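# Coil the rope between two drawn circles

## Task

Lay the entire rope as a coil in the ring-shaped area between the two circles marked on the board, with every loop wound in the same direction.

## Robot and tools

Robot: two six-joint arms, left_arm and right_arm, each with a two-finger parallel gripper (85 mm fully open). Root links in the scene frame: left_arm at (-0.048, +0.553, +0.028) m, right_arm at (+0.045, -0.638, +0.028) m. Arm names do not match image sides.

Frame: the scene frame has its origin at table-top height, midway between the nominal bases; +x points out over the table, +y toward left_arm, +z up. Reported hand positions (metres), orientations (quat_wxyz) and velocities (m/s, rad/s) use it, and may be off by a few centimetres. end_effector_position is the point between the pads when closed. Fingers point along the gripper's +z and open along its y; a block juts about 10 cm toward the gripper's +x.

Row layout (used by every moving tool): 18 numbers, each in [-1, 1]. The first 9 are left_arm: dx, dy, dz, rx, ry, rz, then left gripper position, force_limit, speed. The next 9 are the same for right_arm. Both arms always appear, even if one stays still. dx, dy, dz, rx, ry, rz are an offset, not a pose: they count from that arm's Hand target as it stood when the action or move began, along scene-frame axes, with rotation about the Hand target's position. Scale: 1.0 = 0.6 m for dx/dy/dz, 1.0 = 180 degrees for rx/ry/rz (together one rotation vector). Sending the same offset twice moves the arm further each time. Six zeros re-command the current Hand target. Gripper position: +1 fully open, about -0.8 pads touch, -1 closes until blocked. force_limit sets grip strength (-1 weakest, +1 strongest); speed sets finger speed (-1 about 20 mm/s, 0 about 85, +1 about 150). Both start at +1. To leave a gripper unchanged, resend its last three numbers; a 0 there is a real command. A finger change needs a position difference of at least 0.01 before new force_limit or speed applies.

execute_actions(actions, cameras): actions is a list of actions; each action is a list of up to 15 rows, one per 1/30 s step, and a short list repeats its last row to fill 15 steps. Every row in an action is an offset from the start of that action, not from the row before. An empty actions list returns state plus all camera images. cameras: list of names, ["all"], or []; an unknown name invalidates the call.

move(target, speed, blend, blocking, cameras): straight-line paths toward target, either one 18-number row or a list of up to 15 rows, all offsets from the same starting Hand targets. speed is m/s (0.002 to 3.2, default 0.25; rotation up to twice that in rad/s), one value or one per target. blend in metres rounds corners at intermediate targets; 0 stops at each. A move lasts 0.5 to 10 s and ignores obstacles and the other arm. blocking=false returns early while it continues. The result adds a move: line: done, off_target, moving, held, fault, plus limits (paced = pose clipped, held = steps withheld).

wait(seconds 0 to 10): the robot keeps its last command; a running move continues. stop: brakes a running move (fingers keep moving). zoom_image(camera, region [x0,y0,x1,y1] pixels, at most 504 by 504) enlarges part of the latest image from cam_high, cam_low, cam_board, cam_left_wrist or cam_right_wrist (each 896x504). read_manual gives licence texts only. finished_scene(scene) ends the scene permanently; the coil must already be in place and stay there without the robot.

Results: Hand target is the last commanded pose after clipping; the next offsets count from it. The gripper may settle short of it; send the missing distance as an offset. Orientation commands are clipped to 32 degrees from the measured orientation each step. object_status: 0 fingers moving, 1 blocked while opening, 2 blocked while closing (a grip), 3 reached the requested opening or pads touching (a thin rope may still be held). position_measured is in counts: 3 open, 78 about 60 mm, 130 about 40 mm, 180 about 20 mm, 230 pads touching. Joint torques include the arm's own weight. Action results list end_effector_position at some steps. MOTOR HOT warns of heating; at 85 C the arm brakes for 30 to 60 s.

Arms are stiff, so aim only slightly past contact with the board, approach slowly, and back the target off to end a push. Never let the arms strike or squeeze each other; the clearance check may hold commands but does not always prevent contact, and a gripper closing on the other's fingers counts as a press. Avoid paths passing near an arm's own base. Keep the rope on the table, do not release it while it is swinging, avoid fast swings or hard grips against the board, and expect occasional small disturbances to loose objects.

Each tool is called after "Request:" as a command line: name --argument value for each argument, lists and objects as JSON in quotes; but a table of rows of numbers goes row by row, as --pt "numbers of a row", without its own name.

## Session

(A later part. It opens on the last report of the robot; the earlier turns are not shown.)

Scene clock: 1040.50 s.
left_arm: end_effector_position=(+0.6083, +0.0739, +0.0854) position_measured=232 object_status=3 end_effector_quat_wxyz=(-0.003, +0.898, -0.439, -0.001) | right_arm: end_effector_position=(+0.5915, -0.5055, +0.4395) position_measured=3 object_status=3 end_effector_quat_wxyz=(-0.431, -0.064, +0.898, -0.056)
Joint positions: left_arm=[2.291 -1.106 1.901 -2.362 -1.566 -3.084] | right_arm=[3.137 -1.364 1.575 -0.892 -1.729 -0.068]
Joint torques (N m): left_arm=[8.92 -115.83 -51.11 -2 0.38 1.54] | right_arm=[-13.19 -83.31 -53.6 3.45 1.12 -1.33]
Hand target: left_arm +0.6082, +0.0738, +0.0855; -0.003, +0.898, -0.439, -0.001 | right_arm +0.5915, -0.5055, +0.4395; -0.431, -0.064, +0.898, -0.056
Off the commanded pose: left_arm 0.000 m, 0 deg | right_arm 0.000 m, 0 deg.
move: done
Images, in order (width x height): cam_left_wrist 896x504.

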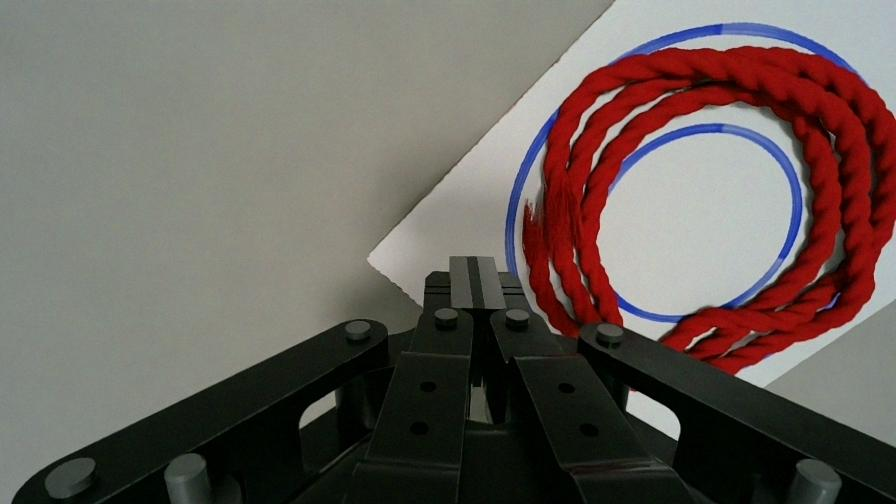

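Request:
move --pt "0.033 -0.1317 -0.1 0 0 -0.2667 -1 -0.7 -0.3 0 0 0 0 0 0 1 1 1" --pt "0.0075 -0.1272 -0.1 0 0 -0.2667 -1 -0.7 -0.3 0 0 0 0 0 0 1 1 1" --pt "0.033 -0.1317 -0.1 0 0 -0.2667 -1 -0.7 -0.3 0 0 0 0 0 0 1 1 1" --pt "0.033 -0.1317 0 0 0 -0.2667 -1 -0.7 -0.3 0 0 0 0 0 0 1 1 1" --speed '[0.18,0.03,0.05,0.1]' --blend '[0.0,0,0.004,0]' --cameras '["cam_left_wrist"]'

Scene clock: 1047.70 s.
left_arm: end_effector_position=(+0.6281, -0.0052, +0.0854) position_measured=232 object_status=3 end_effector_quat_wxyz=(+0.003, -0.642, +0.767, -0.001) | right_arm: end_effector_position=(+0.5915, -0.5055, +0.4395) position_measured=3 object_status=3 end_effector_quat_wxyz=(-0.431, -0.064, +0.898, -0.056)
Joint positions: left_arm=[2.247 -1.028 1.767 -2.311 -1.565 -2.29] | right_arm=[3.137 -1.364 1.575 -0.892 -1.729 -0.068]
Joint torques (N m): left_arm=[13.66 -128.25 -52.97 -1.55 0.98 1.53] | right_arm=[-12.44 -82.26 -52.93 3.4 1.49 -1.04]
Hand target: left_arm +0.6280, -0.0052, +0.0855; +0.003, -0.642, +0.767, -0.001 | right_arm +0.5915, -0.5055, +0.4395; -0.431, -0.064, +0.898, -0.056
Off the commanded pose: left_arm 0.000 m, 0 deg | right_arm 0.000 m, 0 deg.
move: done
Images, in order (width x height): cam_left_wrist 896x504.

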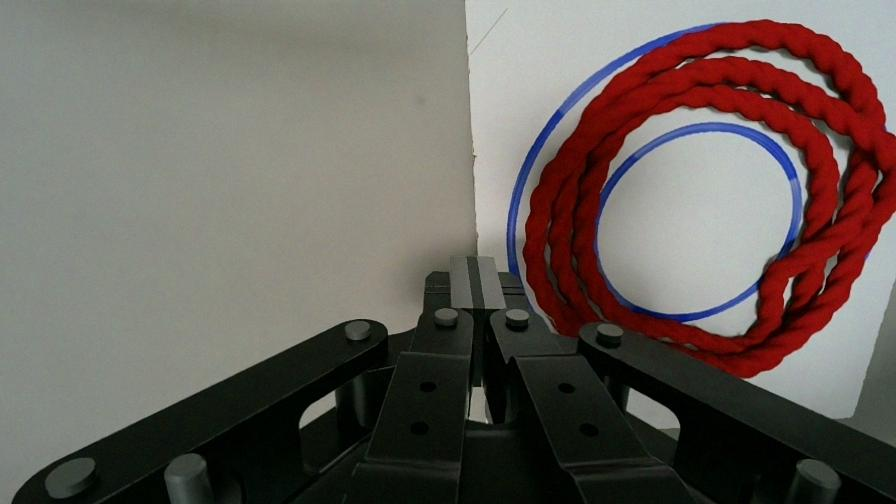

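Request:
move --pt "-0.0683 -0.137 0 0 0 -0.2778 -1 -0.7 -0.3 0 0 0 0 0 0 1 1 1" --pt "-0.2182 -0.1375 -0.0508 0 0 -0.5444 -1 -0.7 -0.3 0 0 0 0 0 0 1 1 1" --speed '[0.25,0.25]' --blend '[0.02,0]' --cameras '["cam_left_wrist"]'

Scene clock: 1053.73 s.
left_arm: end_effector_position=(+0.4971, -0.0877, +0.0551) position_measured=232 object_status=3 end_effector_quat_wxyz=(+0.001, +0.158, +0.988, -0.003) | right_arm: end_effector_position=(+0.5915, -0.5055, +0.4395) position_measured=3 object_status=3 end_effector_quat_wxyz=(-0.431, -0.064, +0.898, -0.056)
Joint positions: left_arm=[2.065 -1.036 1.857 -2.398 -1.572 -0.762] | right_arm=[3.137 -1.364 1.575 -0.892 -1.729 -0.068]
Joint torques (N m): left_arm=[-15.24 -123.17 -28.29 -6.84 -1.11 2.38] | right_arm=[-12.64 -82.49 -53.5 3.52 1.37 -1.09]
Hand target: left_arm +0.4971, -0.0877, +0.0550; +0.001, +0.158, +0.987, -0.003 | right_arm +0.5915, -0.5055, +0.4395; -0.431, -0.064, +0.898, -0.056
Off the commanded pose: left_arm 0.000 m, 0 deg | right_arm 0.000 m, 0 deg.
move: done
Images, in order (width x height): cam_left_wrist 896x504.

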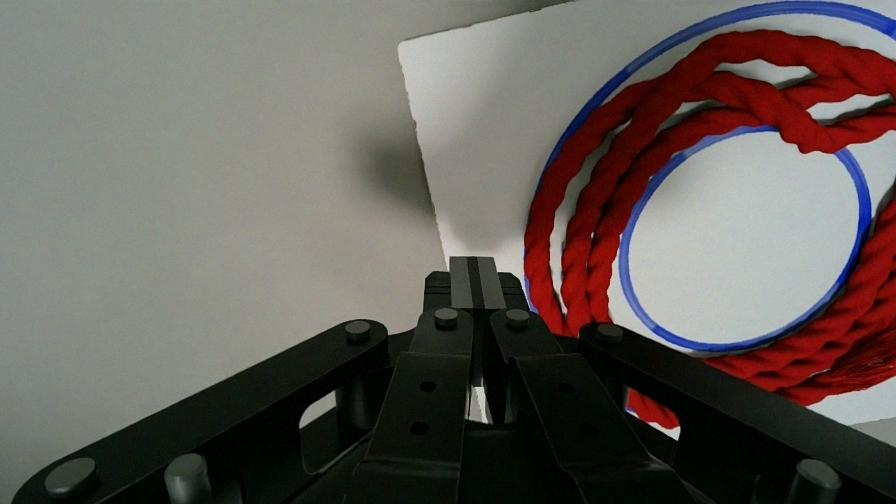

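Request:
move --pt "0 0 -0.0492 0 0 0 -1 -0.7 -0.3 0 0 0 0 0 0 1 1 1" --pt "0.0095 0.0295 -0.0492 0 0 0 -1 -0.7 -0.3 0 0 0 0 0 0 1 1 1" --pt "0.0028 0.0092 -0.0492 0 0 0 -1 -0.7 -0.3 0 0 0 0 0 0 1 1 1" --pt "-0.0467 0.0355 -0.0492 0 0 -0.1111 -1 -0.7 -0.3 0 0 0 0 0 0 1 1 1" --pt "-0.0335 0.0523 -0.0492 0 0 -0.1111 -1 -0.7 -0.3 0 0 0 0 0 0 1 1 1" --pt "-0.0498 0.0315 -0.0492 0 0 -0.1111 -1 -0.7 -0.3 0 0 0 0 0 0 1 1 1" --pt "-0.0498 0.0315 0.0508 0 0 -0.1111 -1 -0.7 -0.3 0 0 0 0 0 0 1 1 1" --speed '[0.06,0.03,0.05,0.12,0.03,0.05,0.1]' --blend '[0,0,0.003,0.003,0,0.004,0]' --cameras '["cam_left_wrist"]'

Scene clock: 1062.20 s.
left_arm: end_effector_position=(+0.4672, -0.0688, +0.0854) position_measured=232 object_status=3 end_effector_quat_wxyz=(+0.001, +0.327, +0.945, -0.003) | right_arm: end_effector_position=(+0.5915, -0.5055, +0.4395) position_measured=3 object_status=3 end_effector_quat_wxyz=(-0.431, -0.064, +0.898, -0.056)
Joint positions: left_arm=[2.044 -1.114 1.916 -2.379 -1.574 -0.434] | right_arm=[3.137 -1.364 1.575 -0.892 -1.729 -0.068]
Joint torques (N m): left_arm=[-14.25 -114 -50.18 -1.51 0.74 -4.77] | right_arm=[-12.35 -82.29 -53.25 3.31 1.44 -0.99]
Hand target: left_arm +0.4672, -0.0688, +0.0855; +0.001, +0.327, +0.945, -0.003 | right_arm +0.5915, -0.5055, +0.4395; -0.431, -0.064, +0.898, -0.056
Off the commanded pose: left_arm 0.000 m, 0 deg | right_arm 0.000 m, 0 deg.
move: done
Images, in order (width x height): cam_left_wrist 896x504.

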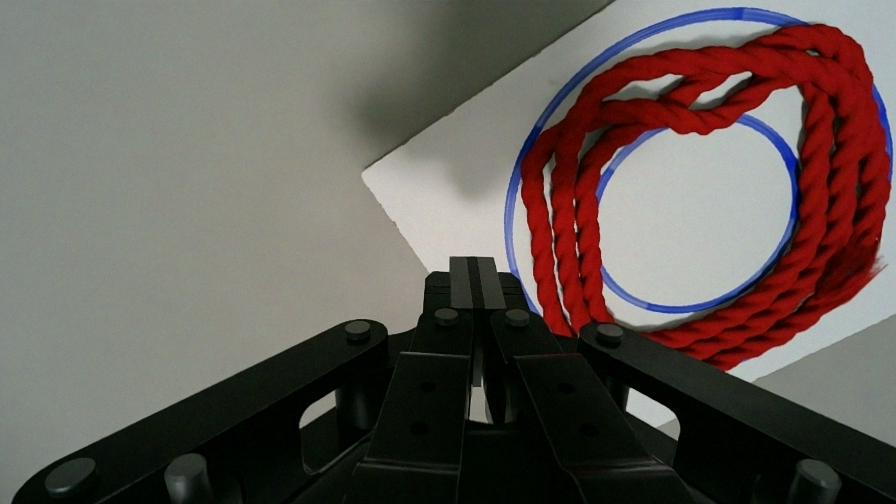

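Request:
move --pt "0 0 0.15 0 0 0 -1 -0.7 -0.3 0 0 0 0 0 0 1 1 1" --pt "0.191 0.0805 0.4742 0 0 0 -1 -0.7 -0.3 0 0 0 0 0 0 1 1 1" --speed 0.25 --blend '[0.05,0]' --cameras '["cam_left_wrist", "cam_board"]'

Request:
zoom_image --camera "cam_left_wrist" --region '[350, 0, 550, 170]'

Request:
zoom_image --camera "cam_board" --region '[330, 160, 530, 340]'

Scene clock: 1065.87 s.
left_arm: end_effector_position=(+0.5818, -0.0205, +0.3700) position_measured=232 object_status=3 end_effector_quat_wxyz=(+0.001, +0.327, +0.945, -0.003) | right_arm: end_effector_position=(+0.5915, -0.5055, +0.4395) position_measured=3 object_status=3 end_effector_quat_wxyz=(-0.431, -0.064, +0.898, -0.056)
Joint positions: left_arm=[2.196 -1.295 1.59 -1.87 -1.574 -0.282] | right_arm=[3.137 -1.364 1.575 -0.892 -1.729 -0.068]
Joint torques (N m): left_arm=[18.98 -80.44 -63.06 -0.83 -1.27 3.01] | right_arm=[-12.6 -83.16 -53.03 3.37 1.42 -0.86]
Hand target: left_arm +0.5818, -0.0205, +0.3700; +0.001, +0.327, +0.945, -0.003 | right_arm +0.5915, -0.5055, +0.4395; -0.431, -0.064, +0.898, -0.056
Off the commanded pose: left_arm 0.000 m, 0 deg | right_arm 0.000 m, 0 deg.
move: done; blend cut to 0.045 m at target 1
Images, in order (width x height): cam_board 896x504, cam_left_wrist 896x504.

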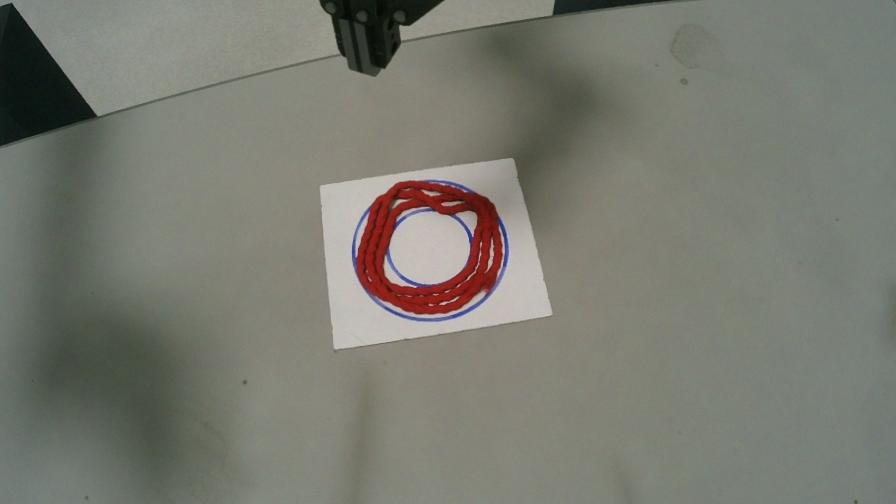

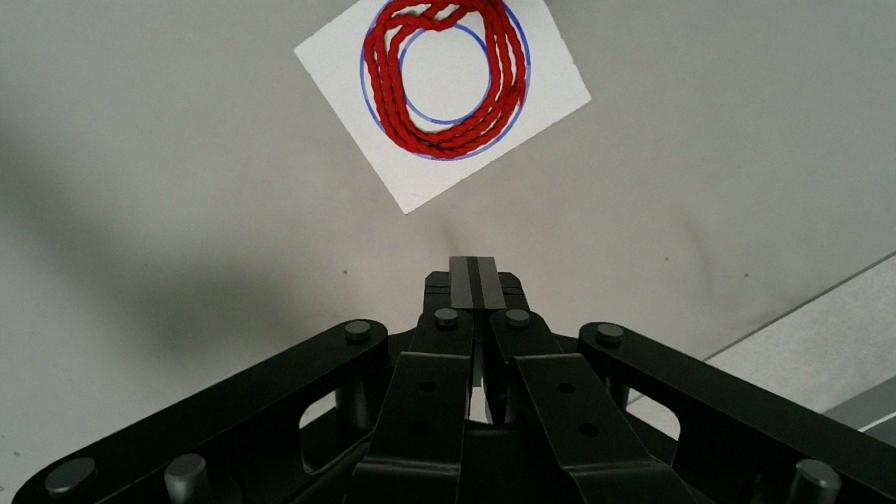

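Scaled by 2.520 from the camera's 896x504 image, which has a finer 1280x720 frame.

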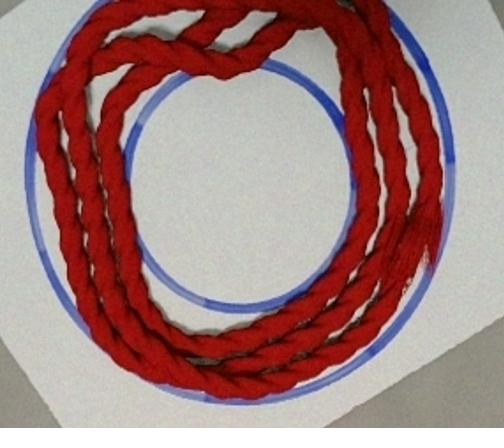

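Scaled by 2.520 from the camera's 896x504 image, which has a finer 1280x720 frame.

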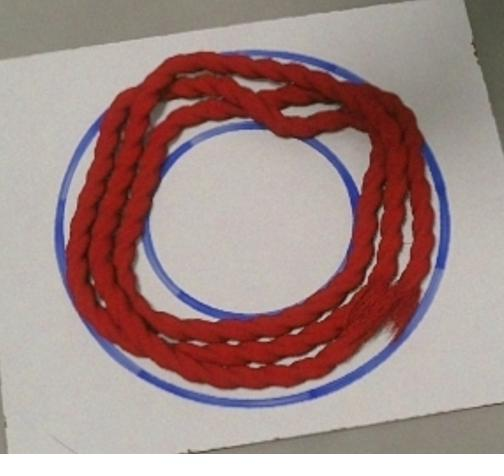

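Request:
move --target '[-0.1105,0.0635,-0.525,0,0,0.5667,-1,-0.7,-0.3,0,0,0,0,0,0,1,1,1]' --speed 0.3 --cameras '["cam_left_wrist"]'

Scene clock: 1074.73 s.
left_arm: end_effector_position=(+0.5156, +0.0176, +0.0551) position_measured=232 object_status=3 end_effector_quat_wxyz=(+0.003, -0.529, +0.849, -0.001) | right_arm: end_effector_position=(+0.5915, -0.5055, +0.4395) position_measured=3 object_status=3 end_effector_quat_wxyz=(-0.431, -0.064, +0.898, -0.056)
Joint positions: left_arm=[2.151 -1.11 1.989 -2.452 -1.565 -2.107] | right_arm=[3.137 -1.364 1.575 -0.892 -1.729 -0.068]
Joint torques (N m): left_arm=[-10.52 -83.41 -26.78 -6.94 1.24 -4.31] | right_arm=[-11.05 -82.49 -53.36 3.43 1.71 -0.73]
Hand target: left_arm +0.5155, +0.0176, +0.0550; +0.003, -0.529, +0.849, -0.001 | right_arm +0.5915, -0.5055, +0.4395; -0.431, -0.064, +0.898, -0.056
Off the commanded pose: left_arm 0.000 m, 0 deg | right_arm 0.000 m, 0 deg.
move: done
Images, in order (width x height): cam_left_wrist 896x504.

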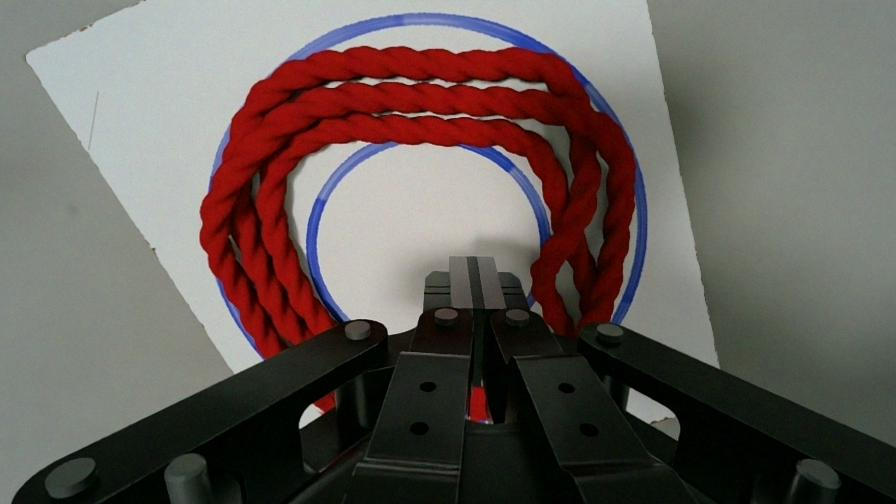

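Request:
move --pt "0 0 -0.0492 0 0 0 -1 -0.7 -0.3 0 0 0 0 0 0 1 1 1" --pt "-0.0345 0.0168 -0.0492 0 0 0 -1 -0.7 -0.3 0 0 0 0 0 0 1 1 1" --pt "-0.0145 0.0071 -0.0492 0 0 0 -1 -0.7 -0.3 0 0 0 0 0 0 1 1 1" --pt "-0.0145 0.0071 0.0508 0 0 0 -1 -0.7 -0.3 0 0 0 0 0 0 1 1 1" --speed '[0.06,0.03,0.05,0.1]' --blend '[0,0,0.004,0]' --cameras '["cam_left_wrist"]'

Scene clock: 1084.97 s.
left_arm: end_effector_position=(+0.5069, +0.0219, +0.0854) position_measured=232 object_status=3 end_effector_quat_wxyz=(+0.003, -0.529, +0.849, -0.001) | right_arm: end_effector_position=(+0.5915, -0.5055, +0.4395) position_measured=3 object_status=3 end_effector_quat_wxyz=(-0.431, -0.064, +0.898, -0.056)
Joint positions: left_arm=[2.145 -1.162 1.996 -2.407 -1.565 -2.114] | right_arm=[3.137 -1.364 1.575 -0.892 -1.729 -0.068]
Joint torques (N m): left_arm=[7.97 -108.54 -48.62 -1.8 -0.33 -0.53] | right_arm=[-12.74 -82.22 -52.75 3.41 1.58 -0.77]
Hand target: left_arm +0.5068, +0.0219, +0.0855; +0.003, -0.529, +0.849, -0.001 | right_arm +0.5915, -0.5055, +0.4395; -0.431, -0.064, +0.898, -0.056
Off the commanded pose: left_arm 0.000 m, 0 deg | right_arm 0.000 m, 0 deg.
move: done
Images, in order (width x height): cam_left_wrist 896x504.

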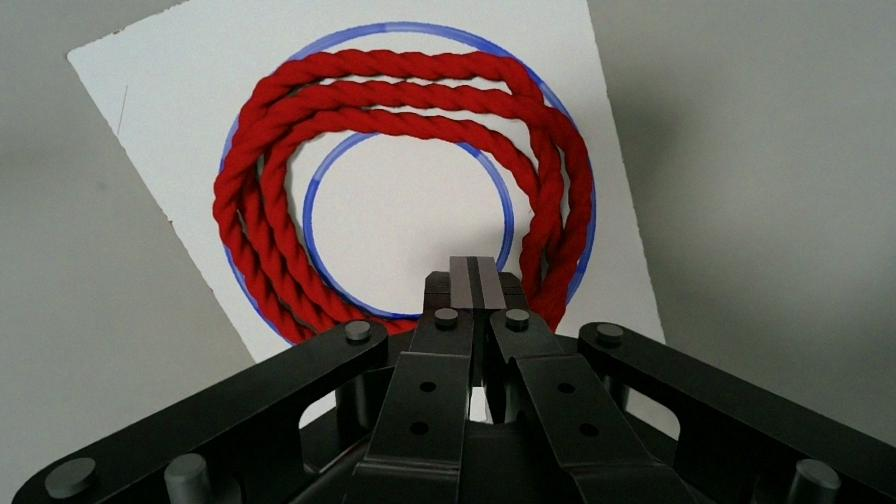

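Request:
move --pt "0.188 -0.1362 0 0 0 -0.0667 -1 -0.7 -0.3 0 0 0 0 0 0 1 1 1" --pt "0.188 -0.1362 -0.0508 0 0 -0.0667 -1 -0.7 -0.3 0 0 0 0 0 0 1 1 1" --speed '[0.2,0.1]' --blend '[0.01,0]' --cameras '["cam_left_wrist"]'

Scene clock: 1088.00 s.
left_arm: end_effector_position=(+0.6196, -0.0599, +0.0552) position_measured=232 object_status=3 end_effector_quat_wxyz=(+0.003, -0.437, +0.899, -0.001) | right_arm: end_effector_position=(+0.5915, -0.5055, +0.4395) position_measured=3 object_status=3 end_effector_quat_wxyz=(-0.431, -0.064, +0.898, -0.056)
Joint positions: left_arm=[2.202 -0.958 1.714 -2.33 -1.566 -1.847] | right_arm=[3.137 -1.364 1.575 -0.892 -1.729 -0.068]
Joint torques (N m): left_arm=[16.07 -107.84 -29.77 -6.71 -0.44 2.46] | right_arm=[-10.9 -83.11 -53.25 3.23 1.58 -0.94]
Hand target: left_arm +0.6196, -0.0599, +0.0550; +0.003, -0.437, +0.899, -0.001 | right_arm +0.5915, -0.5055, +0.4395; -0.431, -0.064, +0.898, -0.056
Off the commanded pose: left_arm 0.000 m, 0 deg | right_arm 0.000 m, 0 deg.
move: done
Images, in order (width x height): cam_left_wrist 896x504.

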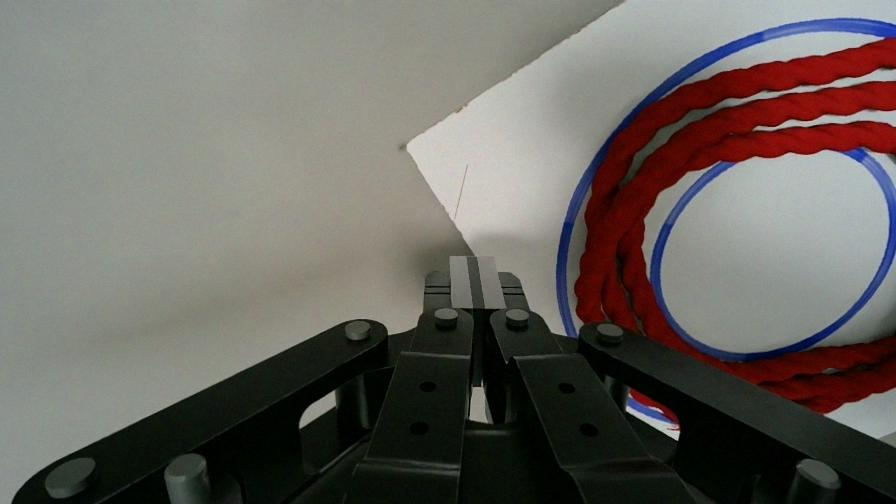

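Request:
move --pt "0 0 -0.0492 0 0 0 -1 -0.7 -0.3 0 0 0 0 0 0 1 1 1" --pt "-0.0342 0.026 -0.0492 0 0 0 -1 -0.7 -0.3 0 0 0 0 0 0 1 1 1" --pt "-0.0102 0.0078 -0.0492 0 0 0 -1 -0.7 -0.3 0 0 0 0 0 0 1 1 1" --pt "-0.0102 0.0078 0.0508 0 0 0 -1 -0.7 -0.3 0 0 0 0 0 0 1 1 1" --speed '[0.06,0.03,0.05,0.1]' --blend '[0,0,0.004,0]' --cameras '["cam_left_wrist"]'

Scene clock: 1093.57 s.
left_arm: end_effector_position=(+0.6135, -0.0551, +0.0854) position_measured=232 object_status=3 end_effector_quat_wxyz=(+0.003, -0.437, +0.899, -0.001) | right_arm: end_effector_position=(+0.5915, -0.5055, +0.4395) position_measured=3 object_status=3 end_effector_quat_wxyz=(-0.431, -0.064, +0.898, -0.056)
Joint positions: left_arm=[2.2 -1.001 1.72 -2.294 -1.566 -1.849] | right_arm=[3.137 -1.364 1.575 -0.892 -1.729 -0.068]
Joint torques (N m): left_arm=[11.33 -131.05 -52.61 -1.03 0.07 0.4] | right_arm=[-11.84 -82.62 -52.92 3.2 1.59 -0.85]
Hand target: left_arm +0.6135, -0.0552, +0.0855; +0.003, -0.437, +0.899, -0.001 | right_arm +0.5915, -0.5055, +0.4395; -0.431, -0.064, +0.898, -0.056
Off the commanded pose: left_arm 0.000 m, 0 deg | right_arm 0.000 m, 0 deg.
move: done
Images, in order (width x height): cam_left_wrist 896x504.

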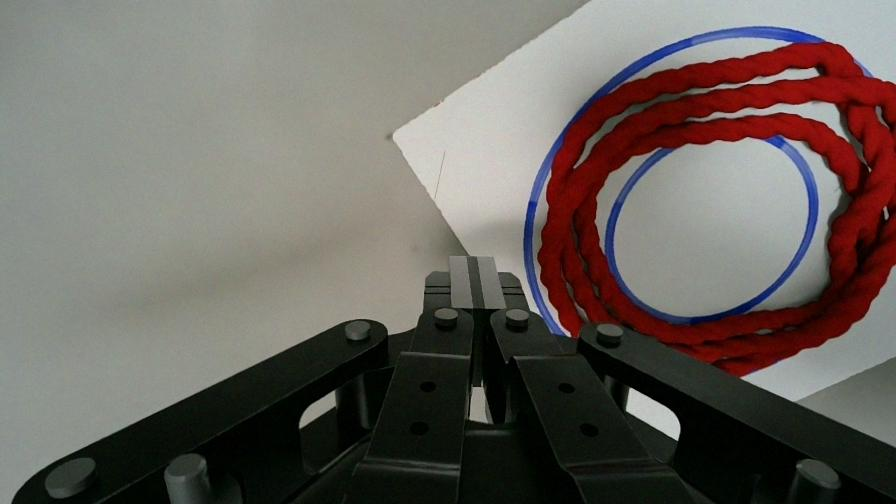

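Request:
move --pt "0 0 0.3 0 0 0 -1 -0.7 -0.3 0 0 0 0 0 0 1 1 1" --pt "-0.1 0.5 0.45 0 0 0 -1 -0.7 -0.3 0 0 0 0 0 0 1 1 1" --speed 0.25 --blend '[0.06,0]' --cameras '["cam_board"]'

Request:
zoom_image --camera "cam_board" --region '[330, 160, 530, 340]'

Scene clock: 1097.90 s.
left_arm: end_effector_position=(+0.5536, +0.2447, +0.3555) position_measured=232 object_status=3 end_effector_quat_wxyz=(+0.003, -0.437, +0.899, -0.001) | right_arm: end_effector_position=(+0.5915, -0.5055, +0.4395) position_measured=3 object_status=3 end_effector_quat_wxyz=(-0.431, -0.064, +0.898, -0.056)
Joint positions: left_arm=[2.402 -1.572 1.937 -1.94 -1.567 -1.646] | right_arm=[3.137 -1.364 1.575 -0.892 -1.729 -0.068]
Joint torques (N m): left_arm=[16.61 -76.08 -41.32 -1.21 -0.56 2.48] | right_arm=[-11.44 -82.82 -52.74 3.61 1.66 -0.75]
Hand target: left_arm +0.5535, +0.2448, +0.3555; +0.003, -0.437, +0.899, -0.001 | right_arm +0.5915, -0.5055, +0.4395; -0.431, -0.064, +0.898, -0.056
Off the commanded pose: left_arm 0.000 m, 0 deg | right_arm 0.000 m, 0 deg.
move: done
Images, in order (width x height): cam_board 896x504.

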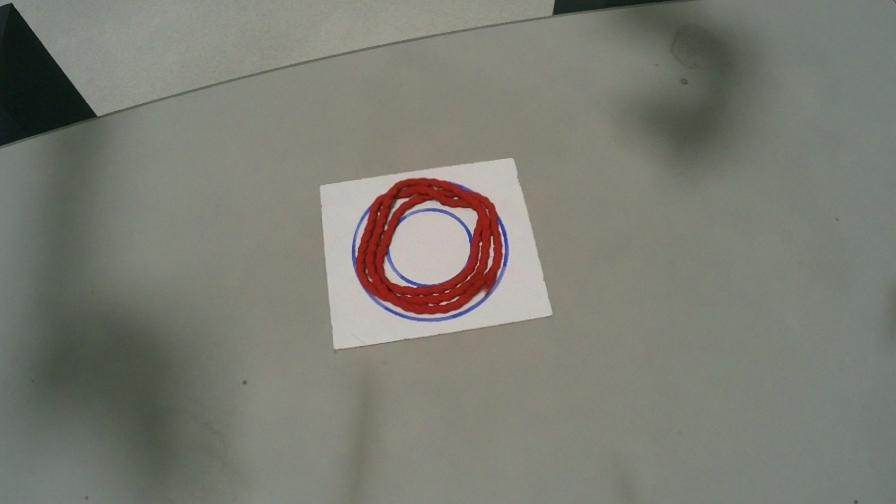

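Scaled by 2.520 from the camera's 896x504 image, which has a finer 1280x720 frame.

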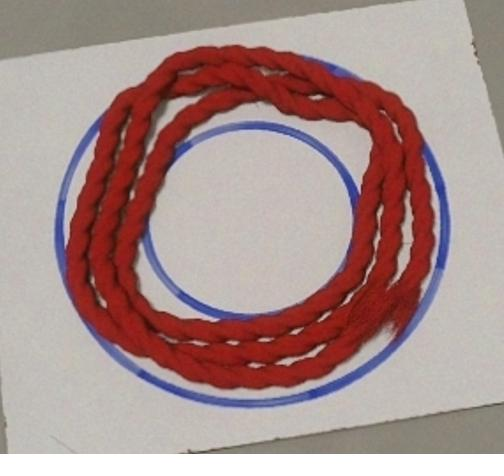

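Request:
move --target '[-0.0192,-0.342,0.1575,0,0,0,-1,-0.7,-0.3,0,0,0,0,0,0,1,1,1]' --speed 0.3 --cameras '["cam_left_wrist"]'

Request:
zoom_image --camera "cam_left_wrist" --region '[350, 0, 550, 190]'

Scene clock: 1101.70 s.
left_arm: end_effector_position=(+0.5420, +0.0397, +0.4500) position_measured=232 object_status=3 end_effector_quat_wxyz=(+0.003, -0.437, +0.899, -0.001) | right_arm: end_effector_position=(+0.5915, -0.5055, +0.4395) position_measured=3 object_status=3 end_effector_quat_wxyz=(-0.431, -0.064, +0.898, -0.056)
Joint positions: left_arm=[2.197 -1.439 1.622 -1.757 -1.566 -1.852] | right_arm=[3.137 -1.364 1.575 -0.892 -1.729 -0.068]
Joint torques (N m): left_arm=[-11.55 -66.95 -65.25 -1.87 1.49 -4.84] | right_arm=[-11.88 -83.66 -53.5 3.37 1.77 -0.71]
Hand target: left_arm +0.5420, +0.0396, +0.4500; +0.003, -0.437, +0.899, -0.001 | right_arm +0.5915, -0.5055, +0.4395; -0.431, -0.064, +0.898, -0.056
Off the commanded pose: left_arm 0.000 m, 0 deg | right_arm 0.000 m, 0 deg.
move: done
Images, in order (width x height): cam_left_wrist 896x504.

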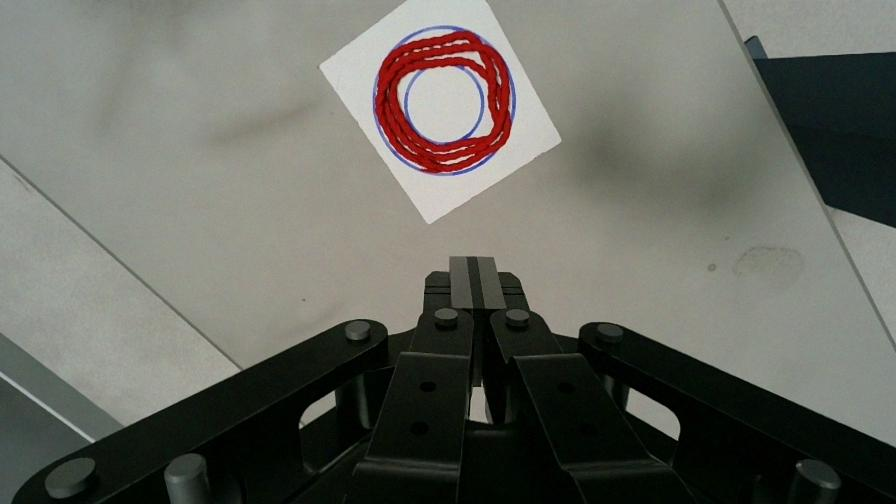

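Scaled by 2.520 from the camera's 896x504 image, which has a finer 1280x720 frame.

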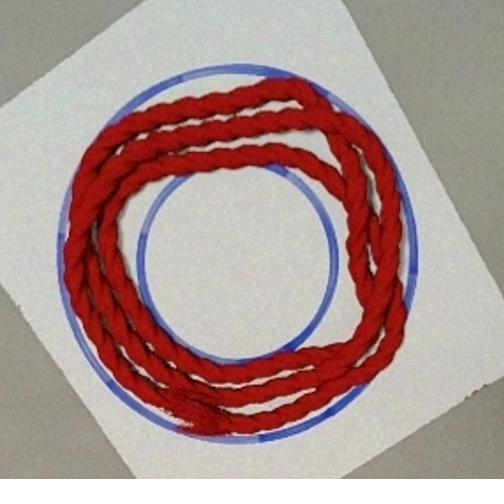

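Request:
finished_scene --scene 1

The scene is finished: the task was done.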